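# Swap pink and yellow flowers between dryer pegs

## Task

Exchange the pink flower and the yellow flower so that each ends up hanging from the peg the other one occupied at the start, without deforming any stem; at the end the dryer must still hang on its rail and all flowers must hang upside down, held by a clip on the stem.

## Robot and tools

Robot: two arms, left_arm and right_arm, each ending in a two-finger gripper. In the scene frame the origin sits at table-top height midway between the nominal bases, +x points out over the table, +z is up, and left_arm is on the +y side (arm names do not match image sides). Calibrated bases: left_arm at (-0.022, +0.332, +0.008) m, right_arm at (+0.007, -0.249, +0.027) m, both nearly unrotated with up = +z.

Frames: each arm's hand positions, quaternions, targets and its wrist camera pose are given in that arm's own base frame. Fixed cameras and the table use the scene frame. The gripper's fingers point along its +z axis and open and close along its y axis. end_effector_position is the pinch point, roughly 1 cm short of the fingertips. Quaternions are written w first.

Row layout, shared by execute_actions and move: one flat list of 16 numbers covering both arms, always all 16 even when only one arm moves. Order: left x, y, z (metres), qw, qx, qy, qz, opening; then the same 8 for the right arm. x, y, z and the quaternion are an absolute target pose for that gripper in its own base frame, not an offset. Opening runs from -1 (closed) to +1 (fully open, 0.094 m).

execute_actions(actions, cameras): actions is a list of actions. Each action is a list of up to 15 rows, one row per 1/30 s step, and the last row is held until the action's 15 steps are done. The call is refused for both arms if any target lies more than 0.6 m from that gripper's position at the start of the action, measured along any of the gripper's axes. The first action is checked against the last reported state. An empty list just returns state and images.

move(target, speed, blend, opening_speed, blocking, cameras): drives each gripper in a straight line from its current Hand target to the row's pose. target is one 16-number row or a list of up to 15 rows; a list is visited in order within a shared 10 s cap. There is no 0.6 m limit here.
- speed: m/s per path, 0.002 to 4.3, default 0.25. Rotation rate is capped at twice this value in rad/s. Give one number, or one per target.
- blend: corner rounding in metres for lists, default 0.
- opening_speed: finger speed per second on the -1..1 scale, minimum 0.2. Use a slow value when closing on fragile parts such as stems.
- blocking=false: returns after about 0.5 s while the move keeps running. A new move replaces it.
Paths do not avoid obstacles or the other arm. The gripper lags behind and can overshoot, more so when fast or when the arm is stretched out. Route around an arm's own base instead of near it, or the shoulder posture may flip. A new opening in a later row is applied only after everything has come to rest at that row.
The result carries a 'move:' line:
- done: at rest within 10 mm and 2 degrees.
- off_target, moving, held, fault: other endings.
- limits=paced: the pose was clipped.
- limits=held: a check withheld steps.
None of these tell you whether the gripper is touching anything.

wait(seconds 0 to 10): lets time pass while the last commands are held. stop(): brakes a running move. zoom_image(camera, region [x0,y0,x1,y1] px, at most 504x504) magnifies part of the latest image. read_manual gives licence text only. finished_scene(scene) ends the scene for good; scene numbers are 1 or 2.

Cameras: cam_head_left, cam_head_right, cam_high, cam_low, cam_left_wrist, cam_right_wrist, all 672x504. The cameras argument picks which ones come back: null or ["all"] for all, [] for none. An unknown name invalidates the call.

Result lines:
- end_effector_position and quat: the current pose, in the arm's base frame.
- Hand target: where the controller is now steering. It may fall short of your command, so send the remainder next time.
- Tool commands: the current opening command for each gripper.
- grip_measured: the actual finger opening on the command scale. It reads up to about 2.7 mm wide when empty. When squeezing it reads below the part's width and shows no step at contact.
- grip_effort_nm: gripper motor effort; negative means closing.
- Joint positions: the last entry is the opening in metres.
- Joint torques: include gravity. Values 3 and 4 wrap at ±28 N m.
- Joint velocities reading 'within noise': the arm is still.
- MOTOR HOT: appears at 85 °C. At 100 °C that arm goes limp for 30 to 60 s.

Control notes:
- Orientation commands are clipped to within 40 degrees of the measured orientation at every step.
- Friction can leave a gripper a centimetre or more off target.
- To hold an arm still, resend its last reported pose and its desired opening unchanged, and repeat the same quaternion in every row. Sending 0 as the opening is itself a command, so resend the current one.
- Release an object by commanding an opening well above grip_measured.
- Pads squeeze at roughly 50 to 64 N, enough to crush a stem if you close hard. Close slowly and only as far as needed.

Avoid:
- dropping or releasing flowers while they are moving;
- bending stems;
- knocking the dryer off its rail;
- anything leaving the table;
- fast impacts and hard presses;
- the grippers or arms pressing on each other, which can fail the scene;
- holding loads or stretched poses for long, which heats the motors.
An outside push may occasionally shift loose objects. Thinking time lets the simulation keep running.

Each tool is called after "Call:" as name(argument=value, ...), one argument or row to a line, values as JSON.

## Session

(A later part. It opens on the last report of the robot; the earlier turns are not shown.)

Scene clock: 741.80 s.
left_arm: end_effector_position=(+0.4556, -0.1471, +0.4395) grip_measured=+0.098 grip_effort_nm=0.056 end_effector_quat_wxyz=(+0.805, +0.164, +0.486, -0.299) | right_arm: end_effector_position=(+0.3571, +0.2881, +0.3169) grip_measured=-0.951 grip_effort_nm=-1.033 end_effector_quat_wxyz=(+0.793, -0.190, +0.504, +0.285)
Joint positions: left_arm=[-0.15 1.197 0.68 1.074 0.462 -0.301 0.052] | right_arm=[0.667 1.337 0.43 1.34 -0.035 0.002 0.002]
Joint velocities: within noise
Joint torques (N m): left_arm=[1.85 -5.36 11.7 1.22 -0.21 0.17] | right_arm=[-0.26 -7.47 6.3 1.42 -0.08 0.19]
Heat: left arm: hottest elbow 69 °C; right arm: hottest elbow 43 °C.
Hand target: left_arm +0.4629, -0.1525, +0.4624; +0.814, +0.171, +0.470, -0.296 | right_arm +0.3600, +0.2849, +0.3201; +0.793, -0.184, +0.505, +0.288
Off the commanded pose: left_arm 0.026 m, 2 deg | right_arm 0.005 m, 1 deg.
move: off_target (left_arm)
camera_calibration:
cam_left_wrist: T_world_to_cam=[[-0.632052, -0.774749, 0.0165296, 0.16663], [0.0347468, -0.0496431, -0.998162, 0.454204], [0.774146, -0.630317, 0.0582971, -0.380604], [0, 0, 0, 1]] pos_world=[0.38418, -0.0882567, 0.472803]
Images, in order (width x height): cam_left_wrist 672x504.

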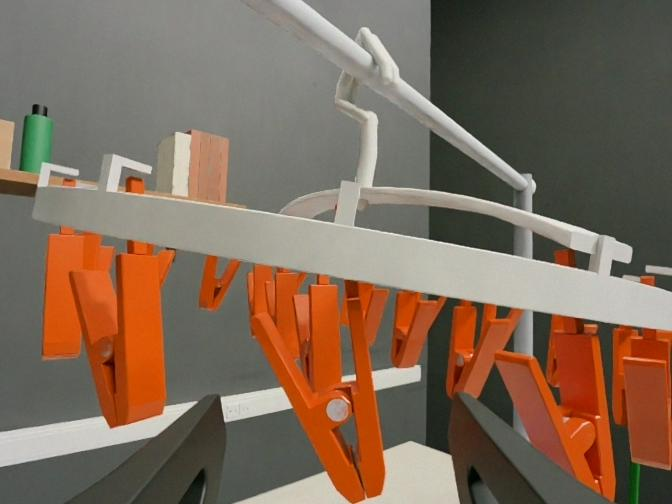

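Call:
move(
  target=[
    [0.498,-0.1805,0.470,0.8138,0.171,0.4698,-0.2962,0.1,0.36,0.285,0.32,0.7926,-0.1838,0.5049,0.2885,-1.0],
  ],
  speed=0.06,
  cameras=["cam_left_wrist","cam_right_wrist"],
)

Scene clock: 750.13 s.
left_arm: end_effector_position=(+0.4894, -0.1728, +0.4468) grip_measured=+0.098 grip_effort_nm=0.051 end_effector_quat_wxyz=(+0.805, +0.165, +0.486, -0.298) | right_arm: end_effector_position=(+0.3571, +0.2881, +0.3169) grip_measured=-0.951 grip_effort_nm=-1.033 end_effector_quat_wxyz=(+0.793, -0.190, +0.504, +0.285)
Joint positions: left_arm=[-0.204 1.29 0.782 1.051 0.416 -0.267 0.052] | right_arm=[0.667 1.337 0.43 1.34 -0.035 0.002 0.002]
Joint velocities: within noise
Joint torques (N m): left_arm=[1.73 -6.65 11.84 1.21 -0.18 0.16] | right_arm=[-0.32 -7.47 6.27 1.47 -0.08 0.18]
Heat: left arm: hottest elbow 68 °C; right arm: hottest elbow 43 °C.
Hand target: left_arm +0.4962, -0.1799, +0.4695; +0.814, +0.171, +0.470, -0.296 | right_arm +0.3600, +0.2849, +0.3201; +0.793, -0.184, +0.505, +0.288
Off the commanded pose: left_arm 0.026 m, 2 deg | right_arm 0.005 m, 1 deg.
move: off_target (left_arm)
camera_calibration:
cam_left_wrist: T_world_to_cam=[[-0.630807, -0.775803, 0.0145785, 0.168037], [0.0355185, -0.0476385, -0.998233, 0.459073], [0.775127, -0.629174, 0.057606, -0.423398], [0, 0, 0, 1]] pos_world=[0.41788, -0.114158, 0.480202]
cam_right_wrist: T_world_to_cam=[[0.644855, -0.76395, 0.0232809, -0.0186553], [0.0186047, -0.0147614, -0.999718, 0.355668], [0.764078, 0.645106, 0.00469408, -0.373286], [0, 0, 0, 1]] pos_world=[0.290633, 0.231808, 0.357755]
Images, in order (width x height): cam_left_wrist 672x504, cam_right_wrist 672x504.

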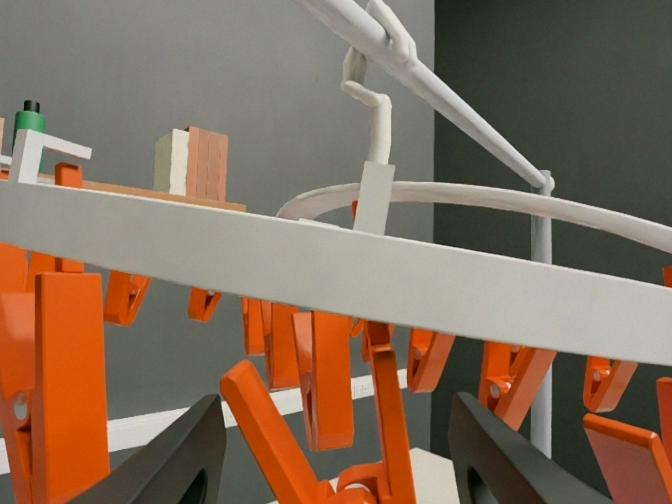

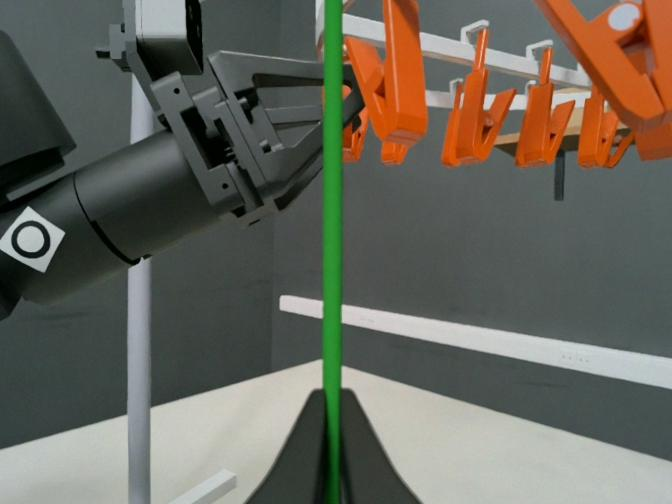

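Call:
move(
  target=[
    [0.500,-0.182,0.470,0.8138,0.171,0.4698,-0.2962,-0.75,0.36,0.285,0.32,0.7926,-0.1838,0.5049,0.2885,-1.0],
  ],
  opening_speed=0.3,
  cameras=["cam_left_wrist","cam_right_wrist"],
)

Scene clock: 756.23 s.
left_arm: end_effector_position=(+0.4915, -0.1742, +0.4473) grip_measured=-0.586 grip_effort_nm=-1.067 end_effector_quat_wxyz=(+0.805, +0.165, +0.486, -0.297) | right_arm: end_effector_position=(+0.3571, +0.2881, +0.3169) grip_measured=-0.951 grip_effort_nm=-1.028 end_effector_quat_wxyz=(+0.793, -0.190, +0.504, +0.285)
Joint positions: left_arm=[-0.207 1.297 0.789 1.051 0.414 -0.264 0.019] | right_arm=[0.667 1.337 0.43 1.34 -0.035 0.002 0.002]
Joint velocities: within noise
Joint torques (N m): left_arm=[1.73 -6.65 11.74 1.18 -0.18 0.16] | right_arm=[-0.15 -7.53 6.32 1.43 -0.08 0.17]
Heat: left arm: hottest elbow 67 °C; right arm: hottest elbow 43 °C.
Hand target: left_arm +0.4983, -0.1814, +0.4696; +0.814, +0.171, +0.470, -0.296 | right_arm +0.3600, +0.2849, +0.3201; +0.793, -0.184, +0.505, +0.288
Off the commanded pose: left_arm 0.025 m, 2 deg | right_arm 0.005 m, 1 deg.
move: off_target (left_arm)
camera_calibration:
cam_left_wrist: T_world_to_cam=[[-0.630029, -0.776463, 0.012968, 0.168437], [0.0373593, -0.0469849, -0.998197, 0.458616], [0.775673, -0.628408, 0.0586099, -0.426462], [0, 0, 0, 1]] pos_world=[0.419782, -0.11566, 0.480599]
cam_right_wrist: T_world_to_cam=[[0.644855, -0.76395, 0.0232809, -0.0186553], [0.0186047, -0.0147614, -0.999718, 0.355668], [0.764078, 0.645106, 0.00469408, -0.373286], [0, 0, 0, 1]] pos_world=[0.290633, 0.231808, 0.357755]
Images, in order (width x height): cam_left_wrist 672x504, cam_right_wrist 672x504.

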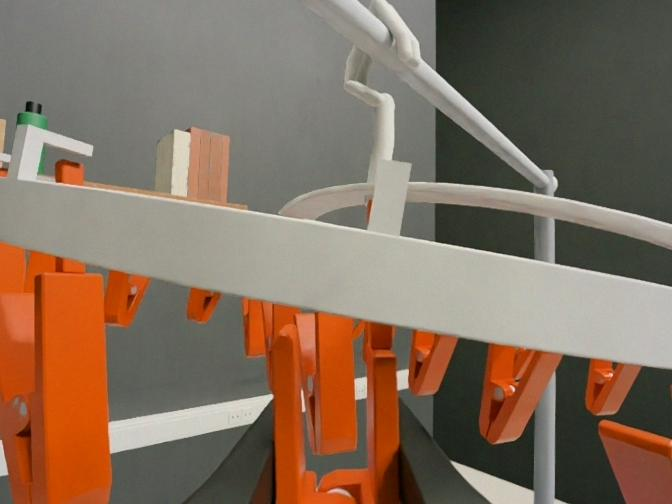

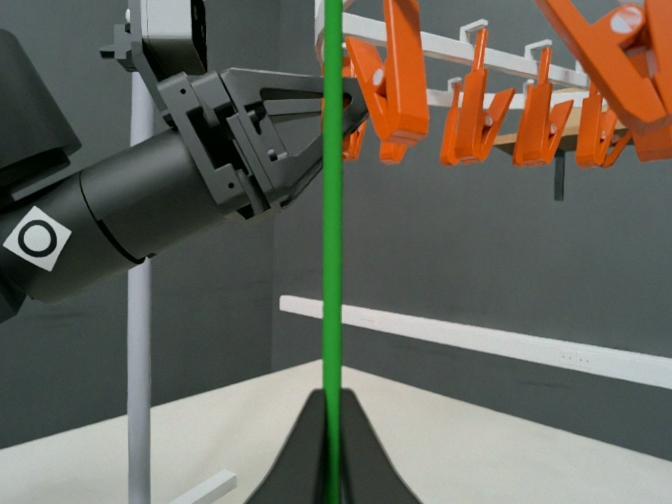

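Call:
move(
  target=[
    [0.500,-0.182,0.470,0.8138,0.171,0.4698,-0.2962,-0.75,0.36,0.295,0.30,0.7926,-0.1838,0.5049,0.2885,-1.0],
    [0.500,-0.182,0.470,0.8138,0.171,0.4698,-0.2962,-0.75,0.43,0.352,0.305,0.7926,-0.1838,0.5049,0.2885,-1.0],
  ],
  speed=0.06,
  cameras=["cam_left_wrist","cam_right_wrist"],
)

Call:
zoom_image(
  camera="cam_right_wrist",
  region=[240, 0, 500, 195],
)

Scene clock: 765.27 s.
left_arm: end_effector_position=(+0.4916, -0.1742, +0.4471) grip_measured=-0.586 grip_effort_nm=-1.067 end_effector_quat_wxyz=(+0.805, +0.165, +0.486, -0.297) | right_arm: end_effector_position=(+0.4233, +0.3398, +0.2942) grip_measured=-0.951 grip_effort_nm=-1.043 end_effector_quat_wxyz=(+0.789, -0.186, +0.514, +0.281)
Joint positions: left_arm=[-0.207 1.297 0.789 1.051 0.414 -0.264 0.019] | right_arm=[0.672 1.591 0.634 1.371 -0.017 0.002 0.002]
Joint velocities: within noise
Joint torques (N m): left_arm=[1.73 -6.65 11.74 1.2 -0.18 0.16] | right_arm=[1.38 -10.46 8.8 1.44 0.1 0.08]
Heat: left arm: hottest elbow 65 °C; right arm: hottest elbow 43 °C.
Hand target: left_arm +0.4984, -0.1814, +0.4694; +0.814, +0.171, +0.470, -0.296 | right_arm +0.4293, +0.3514, +0.3050; +0.793, -0.184, +0.505, +0.288
Off the commanded pose: left_arm 0.026 m, 2 deg | right_arm 0.018 m, 1 deg.
move: off_target (left_arm, right_arm)
camera_calibration:
cam_left_wrist: T_world_to_cam=[[-0.63003, -0.776461, 0.0130774, 0.168512], [0.0369804, -0.0468186, -0.998219, 0.458698], [0.77569, -0.628424, 0.0582109, -0.426429], [0, 0, 0, 1]] pos_world=[0.419981, -0.115659, 0.4805]
cam_right_wrist: T_world_to_cam=[[0.636228, -0.771353, 0.0151076, -0.0127306], [-0.00157545, -0.0208811, -0.999781, 0.343062], [0.771499, 0.636065, -0.0145004, -0.45145], [0, 0, 0, 1]] pos_world=[0.356934, 0.284495, 0.336633]
Images, in order (width x height): cam_left_wrist 672x504, cam_right_wrist 672x504.

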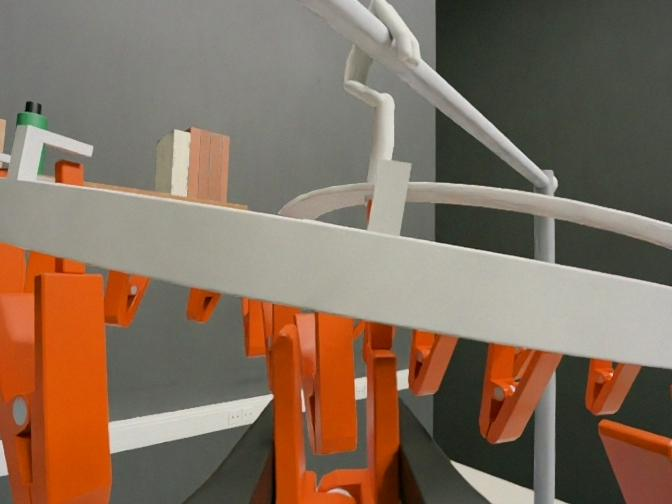

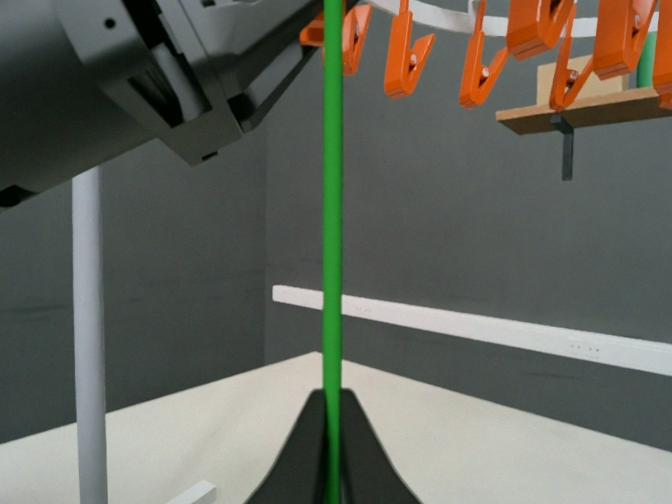

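Scaled by 1.938 from the camera's 672x504 image, which has a finer 960x720 frame.

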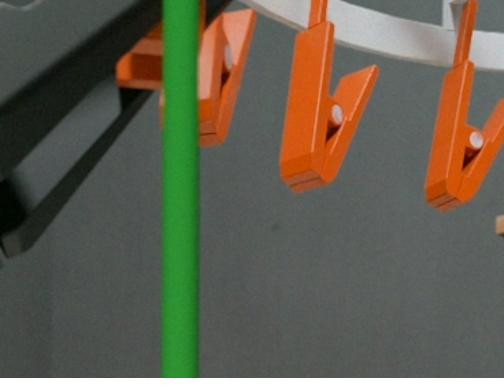

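Call:
move(
  target=[
    [0.500,-0.182,0.470,0.8138,0.171,0.4698,-0.2962,-0.75,0.452,0.376,0.303,0.7926,-0.1838,0.5049,0.2885,-1.0],
  ],
  speed=0.04,
  cameras=["cam_right_wrist"],
)

Call:
zoom_image(
  camera="cam_right_wrist",
  region=[260, 0, 420, 120],
)

Scene clock: 774.97 s.
left_arm: end_effector_position=(+0.4916, -0.1742, +0.4471) grip_measured=-0.586 grip_effort_nm=-1.062 end_effector_quat_wxyz=(+0.805, +0.165, +0.486, -0.297) | right_arm: end_effector_position=(+0.4454, +0.3634, +0.2922) grip_measured=-0.951 grip_effort_nm=-1.028 end_effector_quat_wxyz=(+0.788, -0.185, +0.515, +0.283)
Joint positions: left_arm=[-0.207 1.297 0.789 1.051 0.414 -0.264 0.019] | right_arm=[0.683 1.661 0.723 1.351 -0.007 0.002 0.002]
Joint velocities: within noise
Joint torques (N m): left_arm=[1.73 -6.71 11.75 1.18 -0.18 0.16] | right_arm=[1.38 -11.93 8.95 1.46 0.11 0.04]
Heat: left arm: hottest elbow 64 °C; right arm: hottest elbow 44 °C.
Hand target: left_arm +0.4984, -0.1814, +0.4694; +0.814, +0.171, +0.470, -0.296 | right_arm +0.4512, +0.3754, +0.3028; +0.792, -0.184, +0.505, +0.288
Off the commanded pose: left_arm 0.026 m, 2 deg | right_arm 0.018 m, 1 deg.
move: off_target (left_arm, right_arm)
camera_calibration:
cam_right_wrist: T_world_to_cam=[[0.637757, -0.770158, 0.0110953, -0.00857266], [-0.00466744, -0.018269, -0.999822, 0.342064], [0.770223, 0.637592, -0.0152458, -0.48346], [0, 0, 0, 1]] pos_world=[0.379436, 0.307897, 0.334728]
Images, in order (width x height): cam_right_wrist 672x504.

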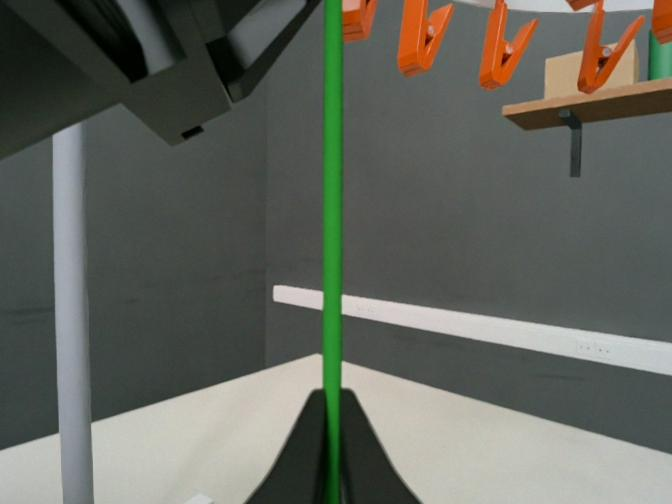

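Scaled by 3.150 from the camera's 672x504 image, which has a finer 960x720 frame.

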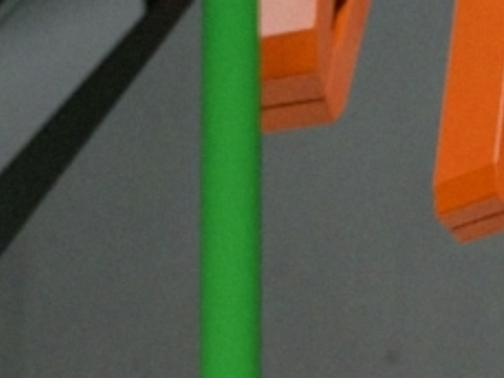

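Call:
move(
  target=[
    [0.500,-0.182,0.470,0.8138,0.171,0.4698,-0.2962,-0.75,0.454,0.377,0.290,0.7926,-0.1838,0.5049,0.2885,-1.0],
  ],
  speed=0.04,
  cameras=["cam_right_wrist"],
)

Call:
zoom_image(
  camera="cam_right_wrist",
  region=[260, 0, 420, 120],
)

Scene clock: 778.33 s.
left_arm: end_effector_position=(+0.4916, -0.1742, +0.4471) grip_measured=-0.586 grip_effort_nm=-1.057 end_effector_quat_wxyz=(+0.805, +0.165, +0.486, -0.297) | right_arm: end_effector_position=(+0.4492, +0.3664, +0.2740) grip_measured=-0.951 grip_effort_nm=-1.033 end_effector_quat_wxyz=(+0.781, -0.189, +0.524, +0.281)
Joint positions: left_arm=[-0.207 1.297 0.789 1.051 0.414 -0.264 0.019] | right_arm=[0.683 1.7 0.724 1.364 -0.007 0.002 0.002]
Joint velocities: within noise
Joint torques (N m): left_arm=[1.73 -6.71 11.74 1.18 -0.18 0.15] | right_arm=[1.32 -12.51 8.7 2.48 0.06 0.05]
Heat: left arm: hottest elbow 64 °C; right arm: hottest elbow 44 °C.
Hand target: left_arm +0.4984, -0.1814, +0.4694; +0.814, +0.171, +0.470, -0.296 | right_arm +0.4532, +0.3763, +0.2900; +0.793, -0.184, +0.505, +0.288
Off the commanded pose: left_arm 0.026 m, 2 deg | right_arm 0.020 m, 3 deg.
move: off_target (left_arm, right_arm)
camera_calibration:
cam_right_wrist: T_world_to_cam=[[0.638021, -0.769942, 0.0108573, -0.00857047], [-0.0239141, -0.033906, -0.999139, 0.338087], [0.769648, 0.637212, -0.0400452, -0.481374], [0, 0, 0, 1]] pos_world=[0.384042, 0.311602, 0.318612]
Images, in order (width x height): cam_right_wrist 672x504.

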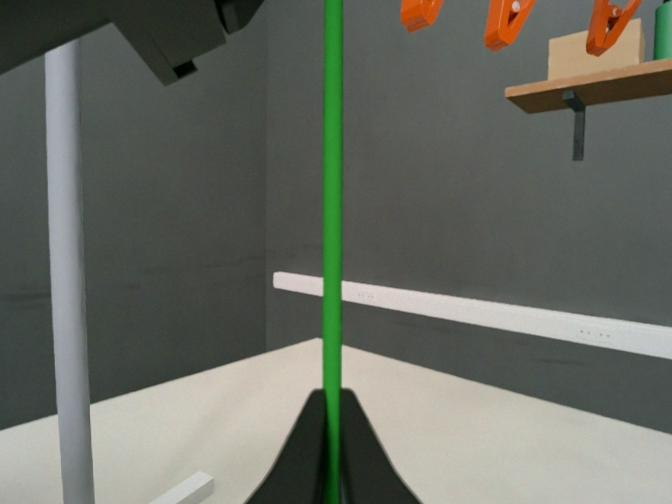

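Scaled by 3.150 from the camera's 672x504 image, which has a finer 960x720 frame.

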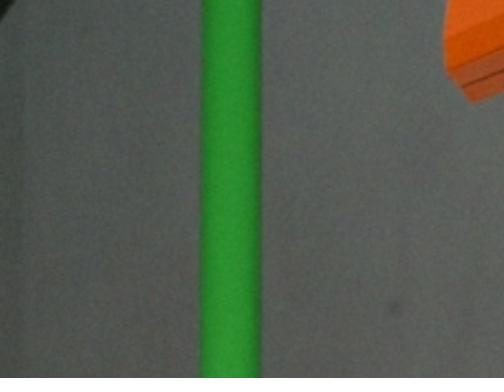

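Call:
move(
  target=[
    [0.500,-0.182,0.470,0.8138,0.171,0.4698,-0.2962,-0.75,0.450,0.374,0.311,0.7926,-0.1838,0.5049,0.2885,-1.0],
  ],
  speed=0.04,
  cameras=["cam_right_wrist"],
)

Call:
zoom_image(
  camera="cam_right_wrist",
  region=[260, 0, 420, 120],
)

Scene clock: 783.87 s.
left_arm: end_effector_position=(+0.4916, -0.1742, +0.4471) grip_measured=-0.586 grip_effort_nm=-1.062 end_effector_quat_wxyz=(+0.805, +0.165, +0.486, -0.297) | right_arm: end_effector_position=(+0.4466, +0.3643, +0.2905) grip_measured=-0.951 grip_effort_nm=-1.038 end_effector_quat_wxyz=(+0.784, -0.187, +0.521, +0.281)
Joint positions: left_arm=[-0.207 1.297 0.789 1.051 0.414 -0.264 0.019] | right_arm=[0.683 1.655 0.724 1.329 -0.007 0.002 0.002]
Joint velocities: within noise
Joint torques (N m): left_arm=[1.67 -6.71 11.74 1.18 -0.18 0.16] | right_arm=[1.26 -13.74 8.81 1.47 0.07 0.05]
Heat: left arm: hottest elbow 63 °C; right arm: hottest elbow 45 °C.
Hand target: left_arm +0.4984, -0.1814, +0.4694; +0.814, +0.171, +0.470, -0.296 | right_arm +0.4492, +0.3732, +0.3112; +0.793, -0.184, +0.505, +0.289
Off the commanded pose: left_arm 0.026 m, 2 deg | right_arm 0.023 m, 2 deg.
move: off_target (left_arm, right_arm)
camera_calibration:
cam_right_wrist: T_world_to_cam=[[0.637969, -0.769984, 0.0109608, -0.00860083], [-0.017073, -0.0283731, -0.999452, 0.349515], [0.769873, 0.637432, -0.0312471, -0.48006], [0, 0, 0, 1]] pos_world=[0.38104, 0.3093, 0.334418]
Images, in order (width x height): cam_right_wrist 672x504.

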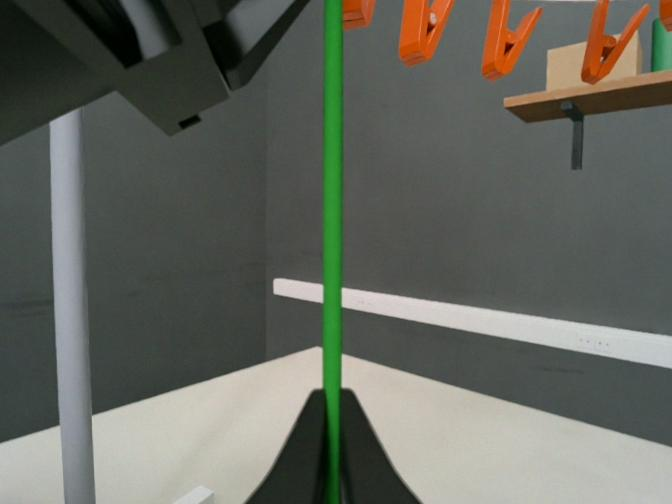

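Scaled by 3.150 from the camera's 672x504 image, which has a finer 960x720 frame.

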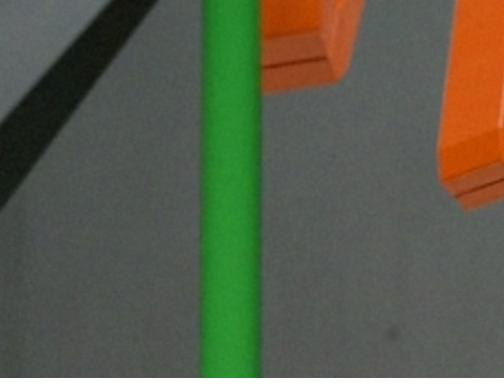

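Call:
move(
  target=[
    [0.500,-0.182,0.470,0.8138,0.171,0.4698,-0.2962,-0.75,0.446,0.371,0.323,0.7926,-0.1838,0.5049,0.2885,-1.0],
  ],
  speed=0.04,
  cameras=["cam_right_wrist"],
)

Call:
zoom_image(
  camera="cam_right_wrist",
  region=[260, 0, 420, 120],
)

Scene clock: 786.60 s.
left_arm: end_effector_position=(+0.4916, -0.1742, +0.4471) grip_measured=-0.587 grip_effort_nm=-1.062 end_effector_quat_wxyz=(+0.805, +0.165, +0.486, -0.297) | right_arm: end_effector_position=(+0.4443, +0.3624, +0.3034) grip_measured=-0.951 grip_effort_nm=-1.033 end_effector_quat_wxyz=(+0.785, -0.187, +0.520, +0.282)
Joint positions: left_arm=[-0.207 1.297 0.789 1.051 0.414 -0.264 0.019] | right_arm=[0.683 1.618 0.724 1.295 -0.007 0.002 0.002]
Joint velocities: within noise
Joint torques (N m): left_arm=[1.73 -6.71 11.74 1.18 -0.18 0.16] | right_arm=[1.32 -13.74 8.64 1.47 0.1 0.02]
Heat: left arm: hottest elbow 63 °C; right arm: hottest elbow 45 °C.
Hand target: left_arm +0.4984, -0.1814, +0.4694; +0.814, +0.171, +0.470, -0.296 | right_arm +0.4453, +0.3704, +0.3231; +0.793, -0.184, +0.505, +0.289
Off the commanded pose: left_arm 0.026 m, 2 deg | right_arm 0.021 m, 2 deg.
move: off_target (left_arm, right_arm)
camera_calibration:
cam_right_wrist: T_world_to_cam=[[0.637895, -0.770046, 0.0109672, -0.00870288], [-0.0147607, -0.0264633, -0.999541, 0.360581], [0.769982, 0.63744, -0.0282472, -0.477628], [0, 0, 0, 1]] pos_world=[0.378639, 0.3073, 0.347019]
Images, in order (width x height): cam_right_wrist 672x504.

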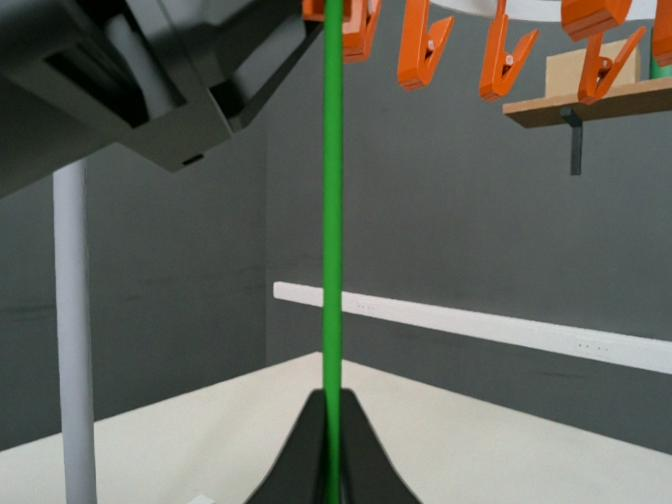

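Scaled by 3.150 from the camera's 672x504 image, which has a finer 960x720 frame.

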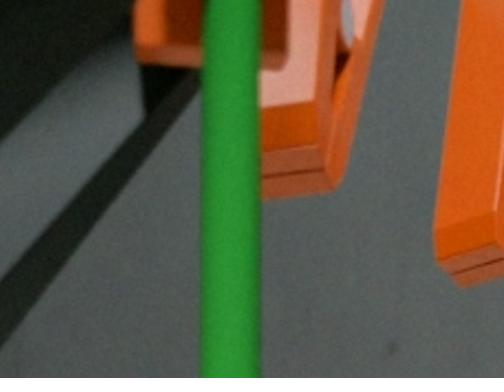

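Call:
move(
  target=[
    [0.500,-0.182,0.470,0.8138,0.171,0.4698,-0.2962,-0.75,0.455,0.381,0.323,0.7926,-0.1838,0.5049,0.2885,-1.0],
  ],
  speed=0.03,
  cameras=["cam_right_wrist"],
)

Call:
zoom_image(
  camera="cam_right_wrist",
  region=[280, 0, 400, 60],
)

Scene clock: 791.63 s.
left_arm: end_effector_position=(+0.4919, -0.1742, +0.4492) grip_measured=-0.587 grip_effort_nm=-1.067 end_effector_quat_wxyz=(+0.806, +0.165, +0.484, -0.296) | right_arm: end_effector_position=(+0.4483, +0.3677, +0.3086) grip_measured=-0.951 grip_effort_nm=-1.028 end_effector_quat_wxyz=(+0.786, -0.185, +0.517, +0.283)
Joint positions: left_arm=[-0.207 1.297 0.793 1.051 0.413 -0.263 0.019] | right_arm=[0.687 1.623 0.746 1.284 -0.002 0.002 0.002]
Joint velocities: within noise
Joint torques (N m): left_arm=[1.73 -6.71 11.55 1.18 -0.15 0.15] | right_arm=[1.44 -11.99 9.74 1.51 0.09 0.01]
Heat: left arm: hottest elbow 63 °C; right arm: hottest elbow 46 °C.
Hand target: left_arm +0.4986, -0.1815, +0.4696; +0.814, +0.171, +0.470, -0.296 | right_arm +0.4540, +0.3801, +0.3230; +0.793, -0.184, +0.505, +0.288
Off the commanded pose: left_arm 0.024 m, 2 deg | right_arm 0.021 m, 2 deg.
move: off_target (left_arm, right_arm)
camera_calibration:
cam_right_wrist: T_world_to_cam=[[0.637839, -0.770112, 0.0093979, -0.00679851], [-0.0104292, -0.0208379, -0.999728, 0.362124], [0.770099, 0.637568, -0.0213229, -0.486203], [0, 0, 0, 1]] pos_world=[0.382538, 0.312298, 0.351722]
Images, in order (width x height): cam_right_wrist 672x504.

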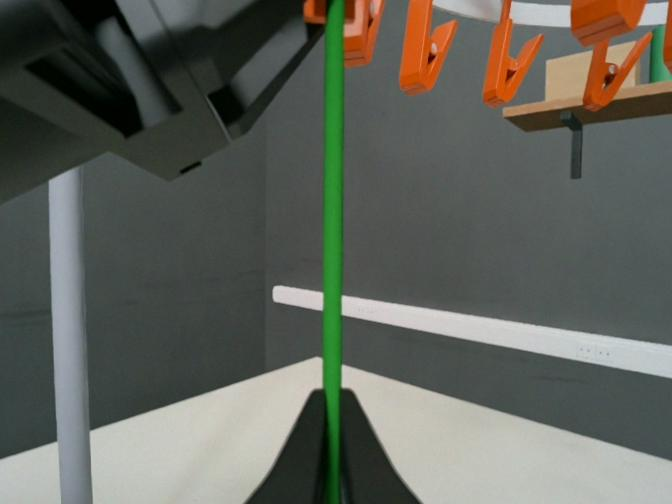

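Scaled by 4.200 from the camera's 672x504 image, which has a finer 960x720 frame.

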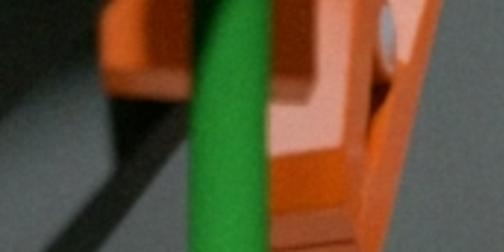

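Call:
move(
  target=[
    [0.500,-0.182,0.470,0.8138,0.171,0.4698,-0.2962,-0.75,0.444,0.371,0.315,0.7926,-0.1838,0.5049,0.2885,-1.0],
  ],
  speed=0.03,
  cameras=["cam_right_wrist"],
)

Call:
zoom_image(
  camera="cam_right_wrist",
  region=[280, 0, 400, 60],
)

Scene clock: 797.43 s.
left_arm: end_effector_position=(+0.4921, -0.1741, +0.4502) grip_measured=-0.587 grip_effort_nm=-1.067 end_effector_quat_wxyz=(+0.807, +0.165, +0.484, -0.296) | right_arm: end_effector_position=(+0.4478, +0.3674, +0.3102) grip_measured=-0.951 grip_effort_nm=-1.033 end_effector_quat_wxyz=(+0.788, -0.184, +0.515, +0.283)
Joint positions: left_arm=[-0.207 1.297 0.795 1.051 0.412 -0.263 0.019] | right_arm=[0.687 1.624 0.747 1.291 -0.002 0.002 0.002]
Joint velocities: within noise
Joint torques (N m): left_arm=[1.73 -6.65 11.43 1.17 -0.13 0.16] | right_arm=[1.32 -12.81 6.45 2.71 0.03 0.01]
Heat: left arm: hottest elbow 65 °C; right arm: hottest elbow 46 °C.
Hand target: left_arm +0.4986, -0.1815, +0.4695; +0.814, +0.171, +0.470, -0.296 | right_arm +0.4440, +0.3709, +0.3149; +0.792, -0.184, +0.505, +0.288
Off the commanded pose: left_arm 0.023 m, 2 deg | right_arm 0.007 m, 1 deg.
move: off_target (left_arm)
camera_calibration:
cam_right_wrist: T_world_to_cam=[[0.637847, -0.770108, 0.00924822, -0.00662005], [-0.00520863, -0.0163213, -0.999853, 0.359654], [0.770146, 0.637705, -0.0144217, -0.487882], [0, 0, 0, 1]] pos_world=[0.381836, 0.311896, 0.352626]
Images, in order (width x height): cam_right_wrist 672x504.

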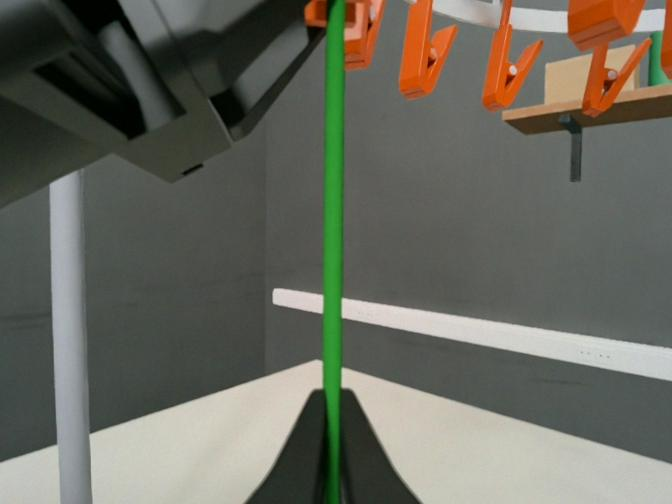

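Scaled by 4.200 from the camera's 672x504 image, which has a finer 960x720 frame.

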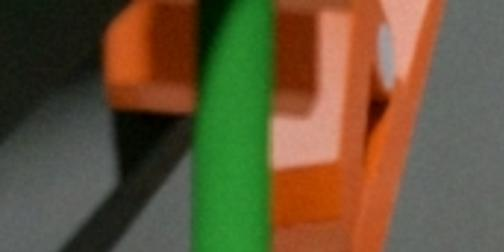

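Call:
move(
  target=[
    [0.500,-0.182,0.470,0.8138,0.171,0.4698,-0.2962,-0.75,0.442,0.369,0.300,0.7926,-0.1838,0.5049,0.2885,-1.0],
  ],
  speed=0.04,
  cameras=["cam_right_wrist"],
)

Call:
zoom_image(
  camera="cam_right_wrist",
  region=[280, 0, 400, 60],
)

Scene clock: 805.53 s.
left_arm: end_effector_position=(+0.4921, -0.1741, +0.4504) grip_measured=-0.587 grip_effort_nm=-1.062 end_effector_quat_wxyz=(+0.807, +0.165, +0.483, -0.296) | right_arm: end_effector_position=(+0.4458, +0.3658, +0.3074) grip_measured=-0.951 grip_effort_nm=-1.043 end_effector_quat_wxyz=(+0.795, -0.181, +0.504, +0.286)
Joint positions: left_arm=[-0.207 1.297 0.795 1.051 0.412 -0.263 0.019] | right_arm=[0.687 1.646 0.741 1.345 -0.002 0.002 0.002]
Joint velocities: within noise
Joint torques (N m): left_arm=[1.73 -6.65 11.4 1.17 -0.13 0.16] | right_arm=[1.08 -11.93 5.39 2.4 -0.01 0.03]
Heat: left arm: hottest elbow 65 °C; right arm: hottest elbow 46 °C.
Hand target: left_arm +0.4987, -0.1815, +0.4696; +0.814, +0.171, +0.470, -0.296 | right_arm +0.4420, +0.3689, +0.3001; +0.793, -0.184, +0.505, +0.288
Off the commanded pose: left_arm 0.023 m, 2 deg | right_arm 0.009 m, 1 deg.
move: off_target (left_arm)
camera_calibration:
cam_right_wrist: T_world_to_cam=[[0.637608, -0.770304, 0.00939479, -0.00639443], [0.0151415, 0.000338373, -0.999885, 0.341661], [0.770212, 0.637677, 0.0118793, -0.493403], [0, 0, 0, 1]] pos_world=[0.378929, 0.309591, 0.347543]
Images, in order (width x height): cam_right_wrist 672x504.

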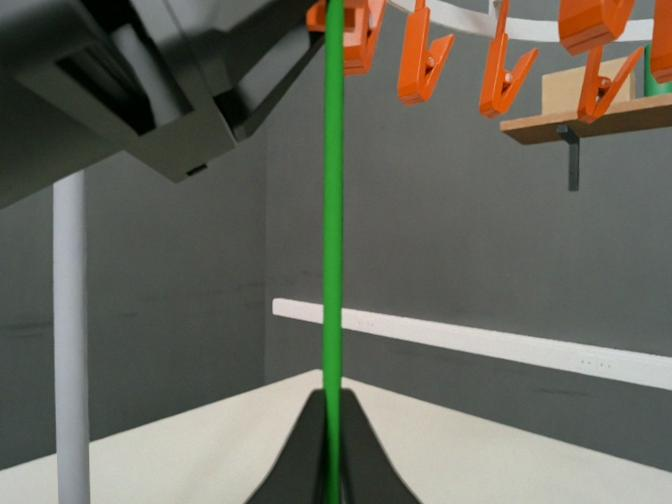

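Scaled by 4.200 from the camera's 672x504 image, which has a finer 960x720 frame.

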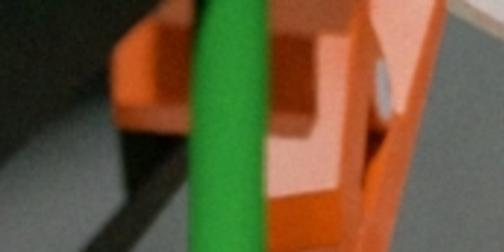

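Call:
move(
  target=[
    [0.500,-0.182,0.470,0.8138,0.171,0.4698,-0.2962,-0.75,0.444,0.372,0.301,0.7926,-0.1838,0.5049,0.2885,-1.0],
  ],
  speed=0.04,
  cameras=["cam_right_wrist","cam_low","cam_high"],
)

Call:
zoom_image(
  camera="cam_low",
  region=[270, 110, 370, 210],
)

Call:
zoom_image(
  camera="cam_high",
  region=[270, 60, 370, 160],
)

Call:
zoom_image(
  camera="cam_right_wrist",
  region=[280, 0, 400, 60],
)

Scene clock: 816.17 s.
left_arm: end_effector_position=(+0.4921, -0.1741, +0.4504) grip_measured=-0.587 grip_effort_nm=-1.062 end_effector_quat_wxyz=(+0.807, +0.165, +0.483, -0.296) | right_arm: end_effector_position=(+0.4463, +0.3662, +0.3054) grip_measured=-0.951 grip_effort_nm=-1.033 end_effector_quat_wxyz=(+0.794, -0.181, +0.506, +0.286)
Joint positions: left_arm=[-0.207 1.297 0.795 1.051 0.412 -0.263 0.019] | right_arm=[0.687 1.65 0.741 1.345 -0.002 0.002 0.002]
Joint velocities: within noise
Joint torques (N m): left_arm=[1.73 -6.65 11.4 1.17 -0.13 0.15] | right_arm=[1.49 -11.93 6.15 2.22 0.11 0.02]
Heat: left arm: hottest elbow 65 °C; right arm: hottest elbow 45 °C.
Hand target: left_arm +0.4987, -0.1815, +0.4696; +0.814, +0.171, +0.470, -0.296 | right_arm +0.4440, +0.3718, +0.3010; +0.793, -0.184, +0.505, +0.288
Off the commanded pose: left_arm 0.023 m, 2 deg | right_arm 0.008 m, 0 deg.
move: off_target (left_arm)
camera_calibration:
cam_right_wrist: T_world_to_cam=[[0.637633, -0.770283, 0.0093673, -0.0064594], [0.0124281, -0.001872, -0.999921, 0.341677], [0.77024, 0.637699, 0.00837953, -0.492908], [0, 0, 0, 1]] pos_world=[0.37953, 0.309991, 0.345841]
Images, in order (width x height): cam_high 672x504, cam_low 672x504, cam_right_wrist 672x504.

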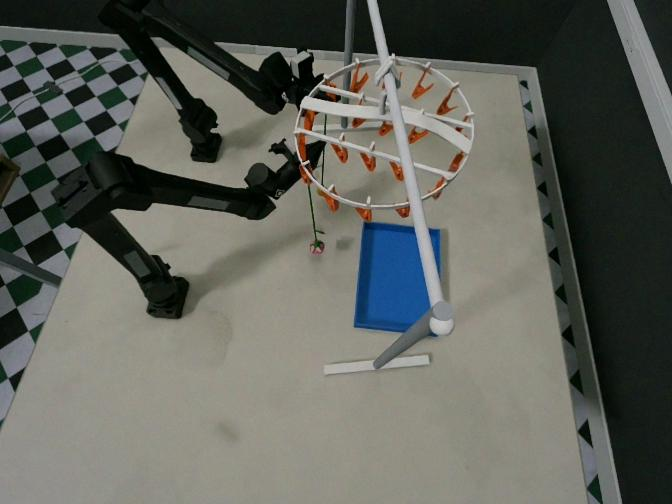

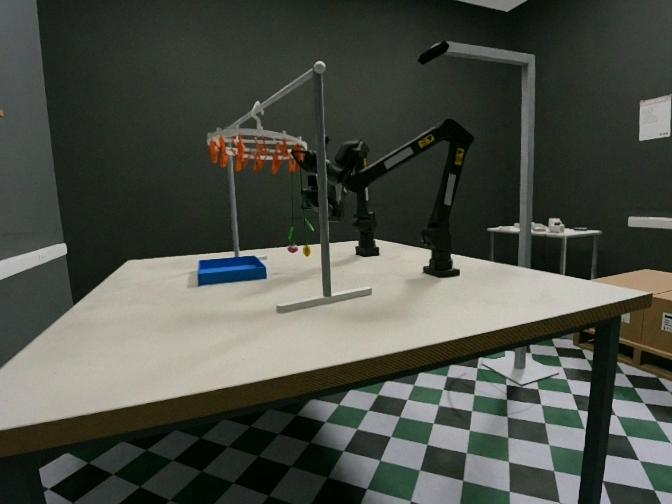

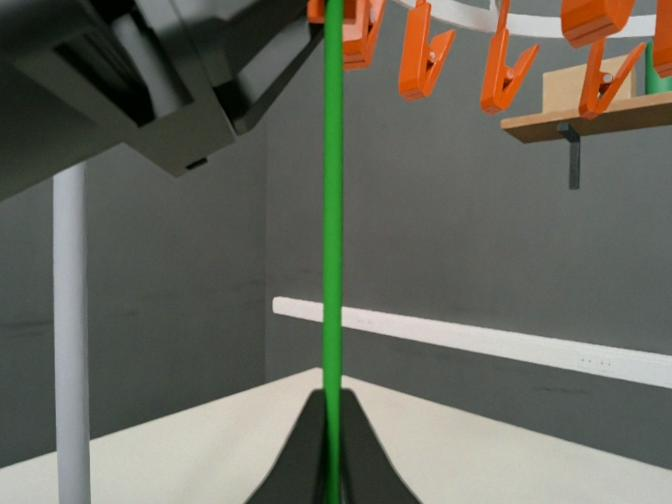

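Scaled by 5.040 from the camera's 672x504 image, which has a finer 960x720 frame.

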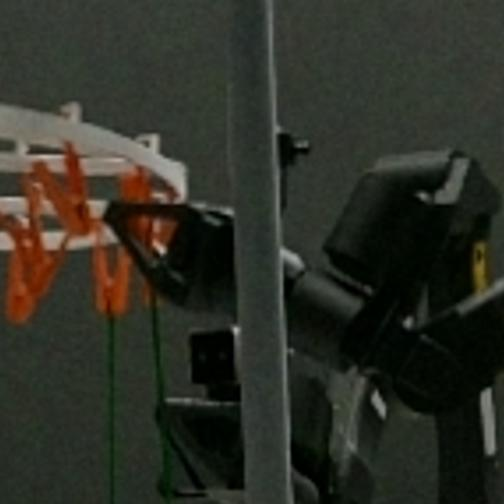

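Scaled by 5.040 from the camera's 672x504 image, which has a finer 960x720 frame.

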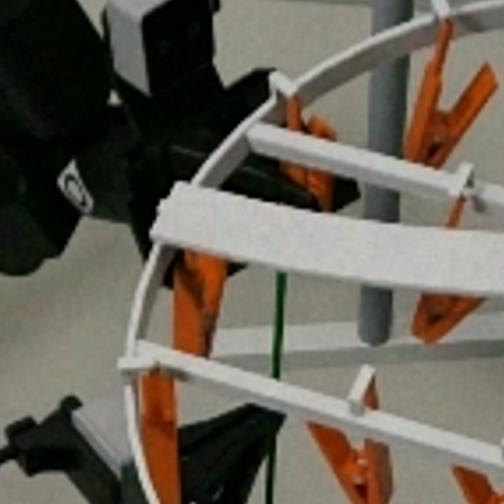

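Scaled by 4.200 from the camera's 672x504 image, which has a finer 960x720 frame.

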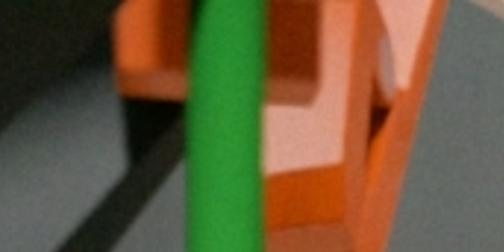

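Call:
move(
  target=[
    [0.500,-0.182,0.470,0.8138,0.171,0.4698,-0.2962,-0.75,0.460,0.3855,0.313,0.7926,-0.1838,0.5049,0.2885,-1.0],
  ],
  speed=0.04,
  cameras=["cam_right_wrist"],
)

Call:
zoom_image(
  camera="cam_right_wrist",
  region=[280, 0, 400, 60],
)

Scene clock: 827.33 s.
left_arm: end_effector_position=(+0.4923, -0.1741, +0.4502) grip_measured=-0.587 grip_effort_nm=-1.067 end_effector_quat_wxyz=(+0.807, +0.165, +0.484, -0.296) | right_arm: end_effector_position=(+0.4536, +0.3727, +0.3023) grip_measured=-0.951 grip_effort_nm=-1.043 end_effector_quat_wxyz=(+0.788, -0.185, +0.514, +0.284)
Joint positions: left_arm=[-0.207 1.297 0.795 1.051 0.412 -0.263 0.019] | right_arm=[0.688 1.66 0.764 1.31 -0.002 0.002 0.002]
Joint velocities: within noise
Joint torques (N m): left_arm=[1.73 -6.71 11.41 1.16 -0.13 0.16] | right_arm=[1.26 -12.16 9.32 1.44 0.1 0.03]
Heat: left arm: hottest elbow 64 °C; right arm: hottest elbow 44 °C.
Hand target: left_arm +0.4987, -0.1815, +0.4695; +0.814, +0.171, +0.470, -0.296 | right_arm +0.4592, +0.3849, +0.3130; +0.793, -0.184, +0.505, +0.289
Off the commanded pose: left_arm 0.023 m, 2 deg | right_arm 0.018 m, 1 deg.
move: off_target (left_arm, right_arm)
camera_calibration:
cam_right_wrist: T_world_to_cam=[[0.638398, -0.769651, 0.00927253, -0.00654447], [-0.00494995, -0.0161518, -0.999857, 0.351717], [0.769691, 0.638261, -0.014121, -0.495806], [0, 0, 0, 1]] pos_world=[0.387536, 0.317097, 0.344726]
Images, in order (width x height): cam_right_wrist 672x504.

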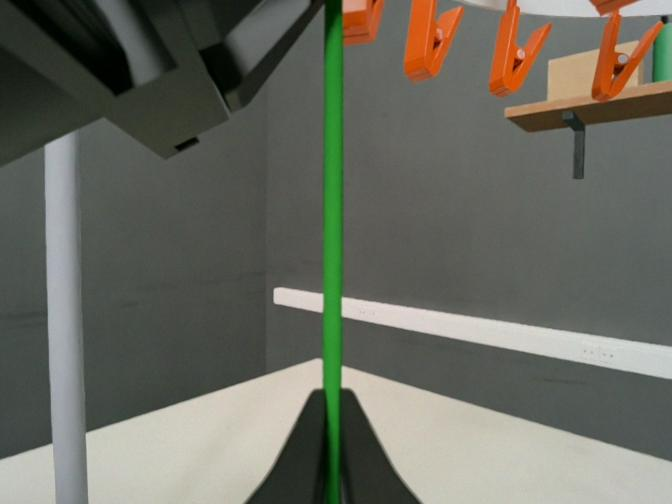

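Scaled by 4.200 from the camera's 672x504 image, which has a finer 960x720 frame.

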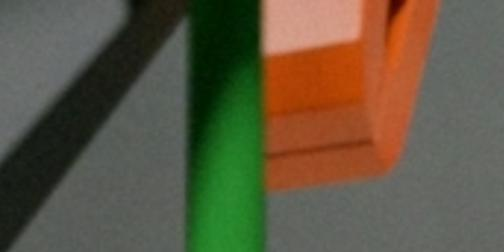

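Call:
move(
  target=[
    [0.500,-0.182,0.470,0.8138,0.171,0.4698,-0.2962,-0.75,0.470,0.3935,0.315,0.7926,-0.1838,0.5049,0.2885,-1.0],
  ],
  speed=0.03,
  cameras=["cam_right_wrist"],
)

Call:
zoom_image(
  camera="cam_right_wrist",
  region=[280, 0, 400, 60],
)

Scene clock: 833.30 s.
left_arm: end_effector_position=(+0.4923, -0.1741, +0.4502) grip_measured=-0.587 grip_effort_nm=-1.072 end_effector_quat_wxyz=(+0.807, +0.165, +0.484, -0.296) | right_arm: end_effector_position=(+0.4633, +0.3807, +0.3035) grip_measured=-0.951 grip_effort_nm=-1.038 end_effector_quat_wxyz=(+0.787, -0.185, +0.515, +0.284)
Joint positions: left_arm=[-0.207 1.297 0.795 1.051 0.412 -0.263 0.019] | right_arm=[0.688 1.681 0.8 1.293 -0.002 0.002 0.002]
Joint velocities: within noise
Joint torques (N m): left_arm=[1.79 -6.77 11.4 1.17 -0.12 0.16] | right_arm=[1.32 -12.92 9.54 1.52 0.07 0.02]
Heat: left arm: hottest elbow 64 °C; right arm: hottest elbow 45 °C.
Hand target: left_arm +0.4987, -0.1815, +0.4696; +0.814, +0.171, +0.470, -0.296 | right_arm +0.4692, +0.3928, +0.3148; +0.792, -0.184, +0.505, +0.288
Off the commanded pose: left_arm 0.023 m, 2 deg | right_arm 0.018 m, 1 deg.
move: off_target (left_arm, right_arm)
camera_calibration:
cam_right_wrist: T_world_to_cam=[[0.6384, -0.769648, 0.00930215, -0.0066677], [-0.00639555, -0.0173891, -0.999828, 0.35416], [0.769678, 0.638231, -0.0160235, -0.507764], [0, 0, 0, 1]] pos_world=[0.397337, 0.325098, 0.346025]
Images, in order (width x height): cam_right_wrist 672x504.

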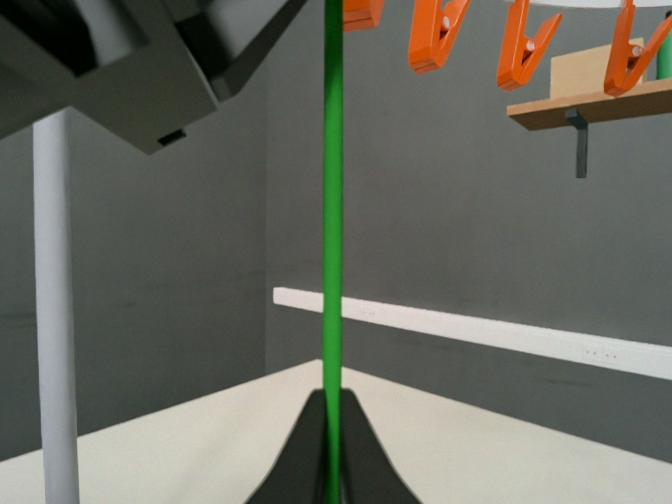

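Scaled by 4.200 from the camera's 672x504 image, which has a finer 960x720 frame.

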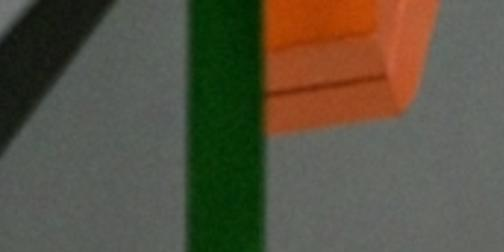

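Call:
move(
  target=[
    [0.500,-0.182,0.470,0.8138,0.171,0.4698,-0.2962,-0.75,0.4705,0.3925,0.324,0.7926,-0.1838,0.5049,0.2885,-1.0],
  ],
  speed=0.03,
  cameras=["cam_right_wrist"],
)

Call:
zoom_image(
  camera="cam_right_wrist",
  region=[280, 0, 400, 60],
)

Scene clock: 837.37 s.
left_arm: end_effector_position=(+0.4923, -0.1741, +0.4502) grip_measured=-0.587 grip_effort_nm=-1.072 end_effector_quat_wxyz=(+0.807, +0.165, +0.484, -0.296) | right_arm: end_effector_position=(+0.4652, +0.3823, +0.2979) grip_measured=-0.951 grip_effort_nm=-1.038 end_effector_quat_wxyz=(+0.781, -0.188, +0.525, +0.281)
Joint positions: left_arm=[-0.207 1.297 0.795 1.051 0.412 -0.263 0.019] | right_arm=[0.688 1.681 0.801 1.267 -0.002 0.002 0.002]
Joint velocities: within noise
Joint torques (N m): left_arm=[1.73 -6.71 11.4 1.18 -0.13 0.15] | right_arm=[1.03 -15.15 9.83 1.5 -0.04 0.04]
Heat: left arm: hottest elbow 65 °C; right arm: hottest elbow 45 °C.
Hand target: left_arm +0.4987, -0.1815, +0.4696; +0.814, +0.171, +0.470, -0.296 | right_arm +0.4692, +0.3913, +0.3239; +0.793, -0.184, +0.505, +0.288
Off the commanded pose: left_arm 0.023 m, 2 deg | right_arm 0.029 m, 3 deg.
move: off_target (left_arm, right_arm)
camera_calibration:
cam_right_wrist: T_world_to_cam=[[0.638635, -0.769456, 0.00916339, -0.00676273], [-0.025799, -0.033311, -0.999112, 0.363534], [0.769077, 0.637831, -0.0411247, -0.502479], [0, 0, 0, 1]] pos_world=[0.400143, 0.327403, 0.342609]
Images, in order (width x height): cam_right_wrist 672x504.

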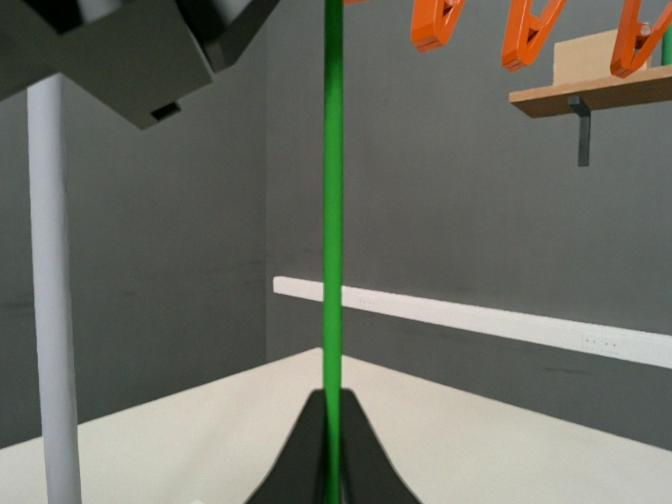

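Scaled by 4.200 from the camera's 672x504 image, which has a finer 960x720 frame.

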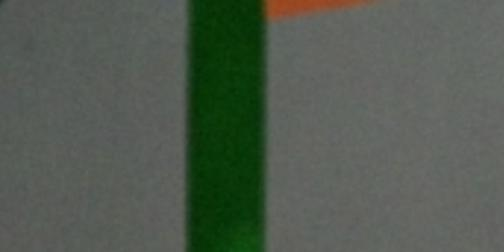

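Call:
move(
  target=[
    [0.500,-0.182,0.470,0.8138,0.171,0.4698,-0.2962,-0.75,0.4665,0.389,0.333,0.7926,-0.1838,0.5049,0.2885,-1.0],
  ],
  speed=0.03,
  cameras=["cam_right_wrist"],
)

Call:
zoom_image(
  camera="cam_right_wrist",
  region=[280, 0, 400, 60],
)

Scene clock: 840.40 s.
left_arm: end_effector_position=(+0.4923, -0.1741, +0.4502) grip_measured=-0.587 grip_effort_nm=-1.062 end_effector_quat_wxyz=(+0.807, +0.165, +0.484, -0.296) | right_arm: end_effector_position=(+0.4632, +0.3806, +0.3086) grip_measured=-0.951 grip_effort_nm=-1.033 end_effector_quat_wxyz=(+0.782, -0.188, +0.523, +0.282)
Joint positions: left_arm=[-0.207 1.297 0.795 1.051 0.412 -0.263 0.019] | right_arm=[0.688 1.653 0.801 1.245 -0.002 0.002 0.002]
Joint velocities: within noise
Joint torques (N m): left_arm=[1.67 -6.71 11.4 1.17 -0.13 0.15] | right_arm=[1.03 -14.8 9.4 1.52 -0.03 0.04]
Heat: left arm: hottest elbow 65 °C; right arm: hottest elbow 45 °C.
Hand target: left_arm +0.4987, -0.1815, +0.4696; +0.814, +0.171, +0.470, -0.296 | right_arm +0.4655, +0.3881, +0.3329; +0.793, -0.184, +0.505, +0.288
Off the commanded pose: left_arm 0.023 m, 2 deg | right_arm 0.026 m, 3 deg.
move: off_target (left_arm, right_arm)
camera_calibration:
cam_right_wrist: T_world_to_cam=[[0.63856, -0.769518, 0.00912892, -0.00677615], [-0.0220505, -0.0301528, -0.999302, 0.371359], [0.769256, 0.637913, -0.0362227, -0.501037], [0, 0, 0, 1]] pos_world=[0.397942, 0.325602, 0.353012]
Images, in order (width x height): cam_right_wrist 672x504.

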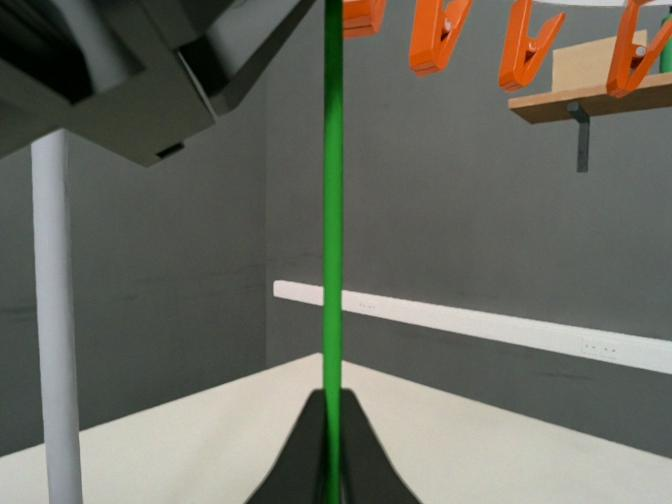

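Scaled by 4.200 from the camera's 672x504 image, which has a finer 960x720 frame.

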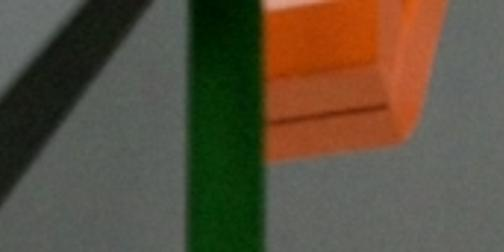

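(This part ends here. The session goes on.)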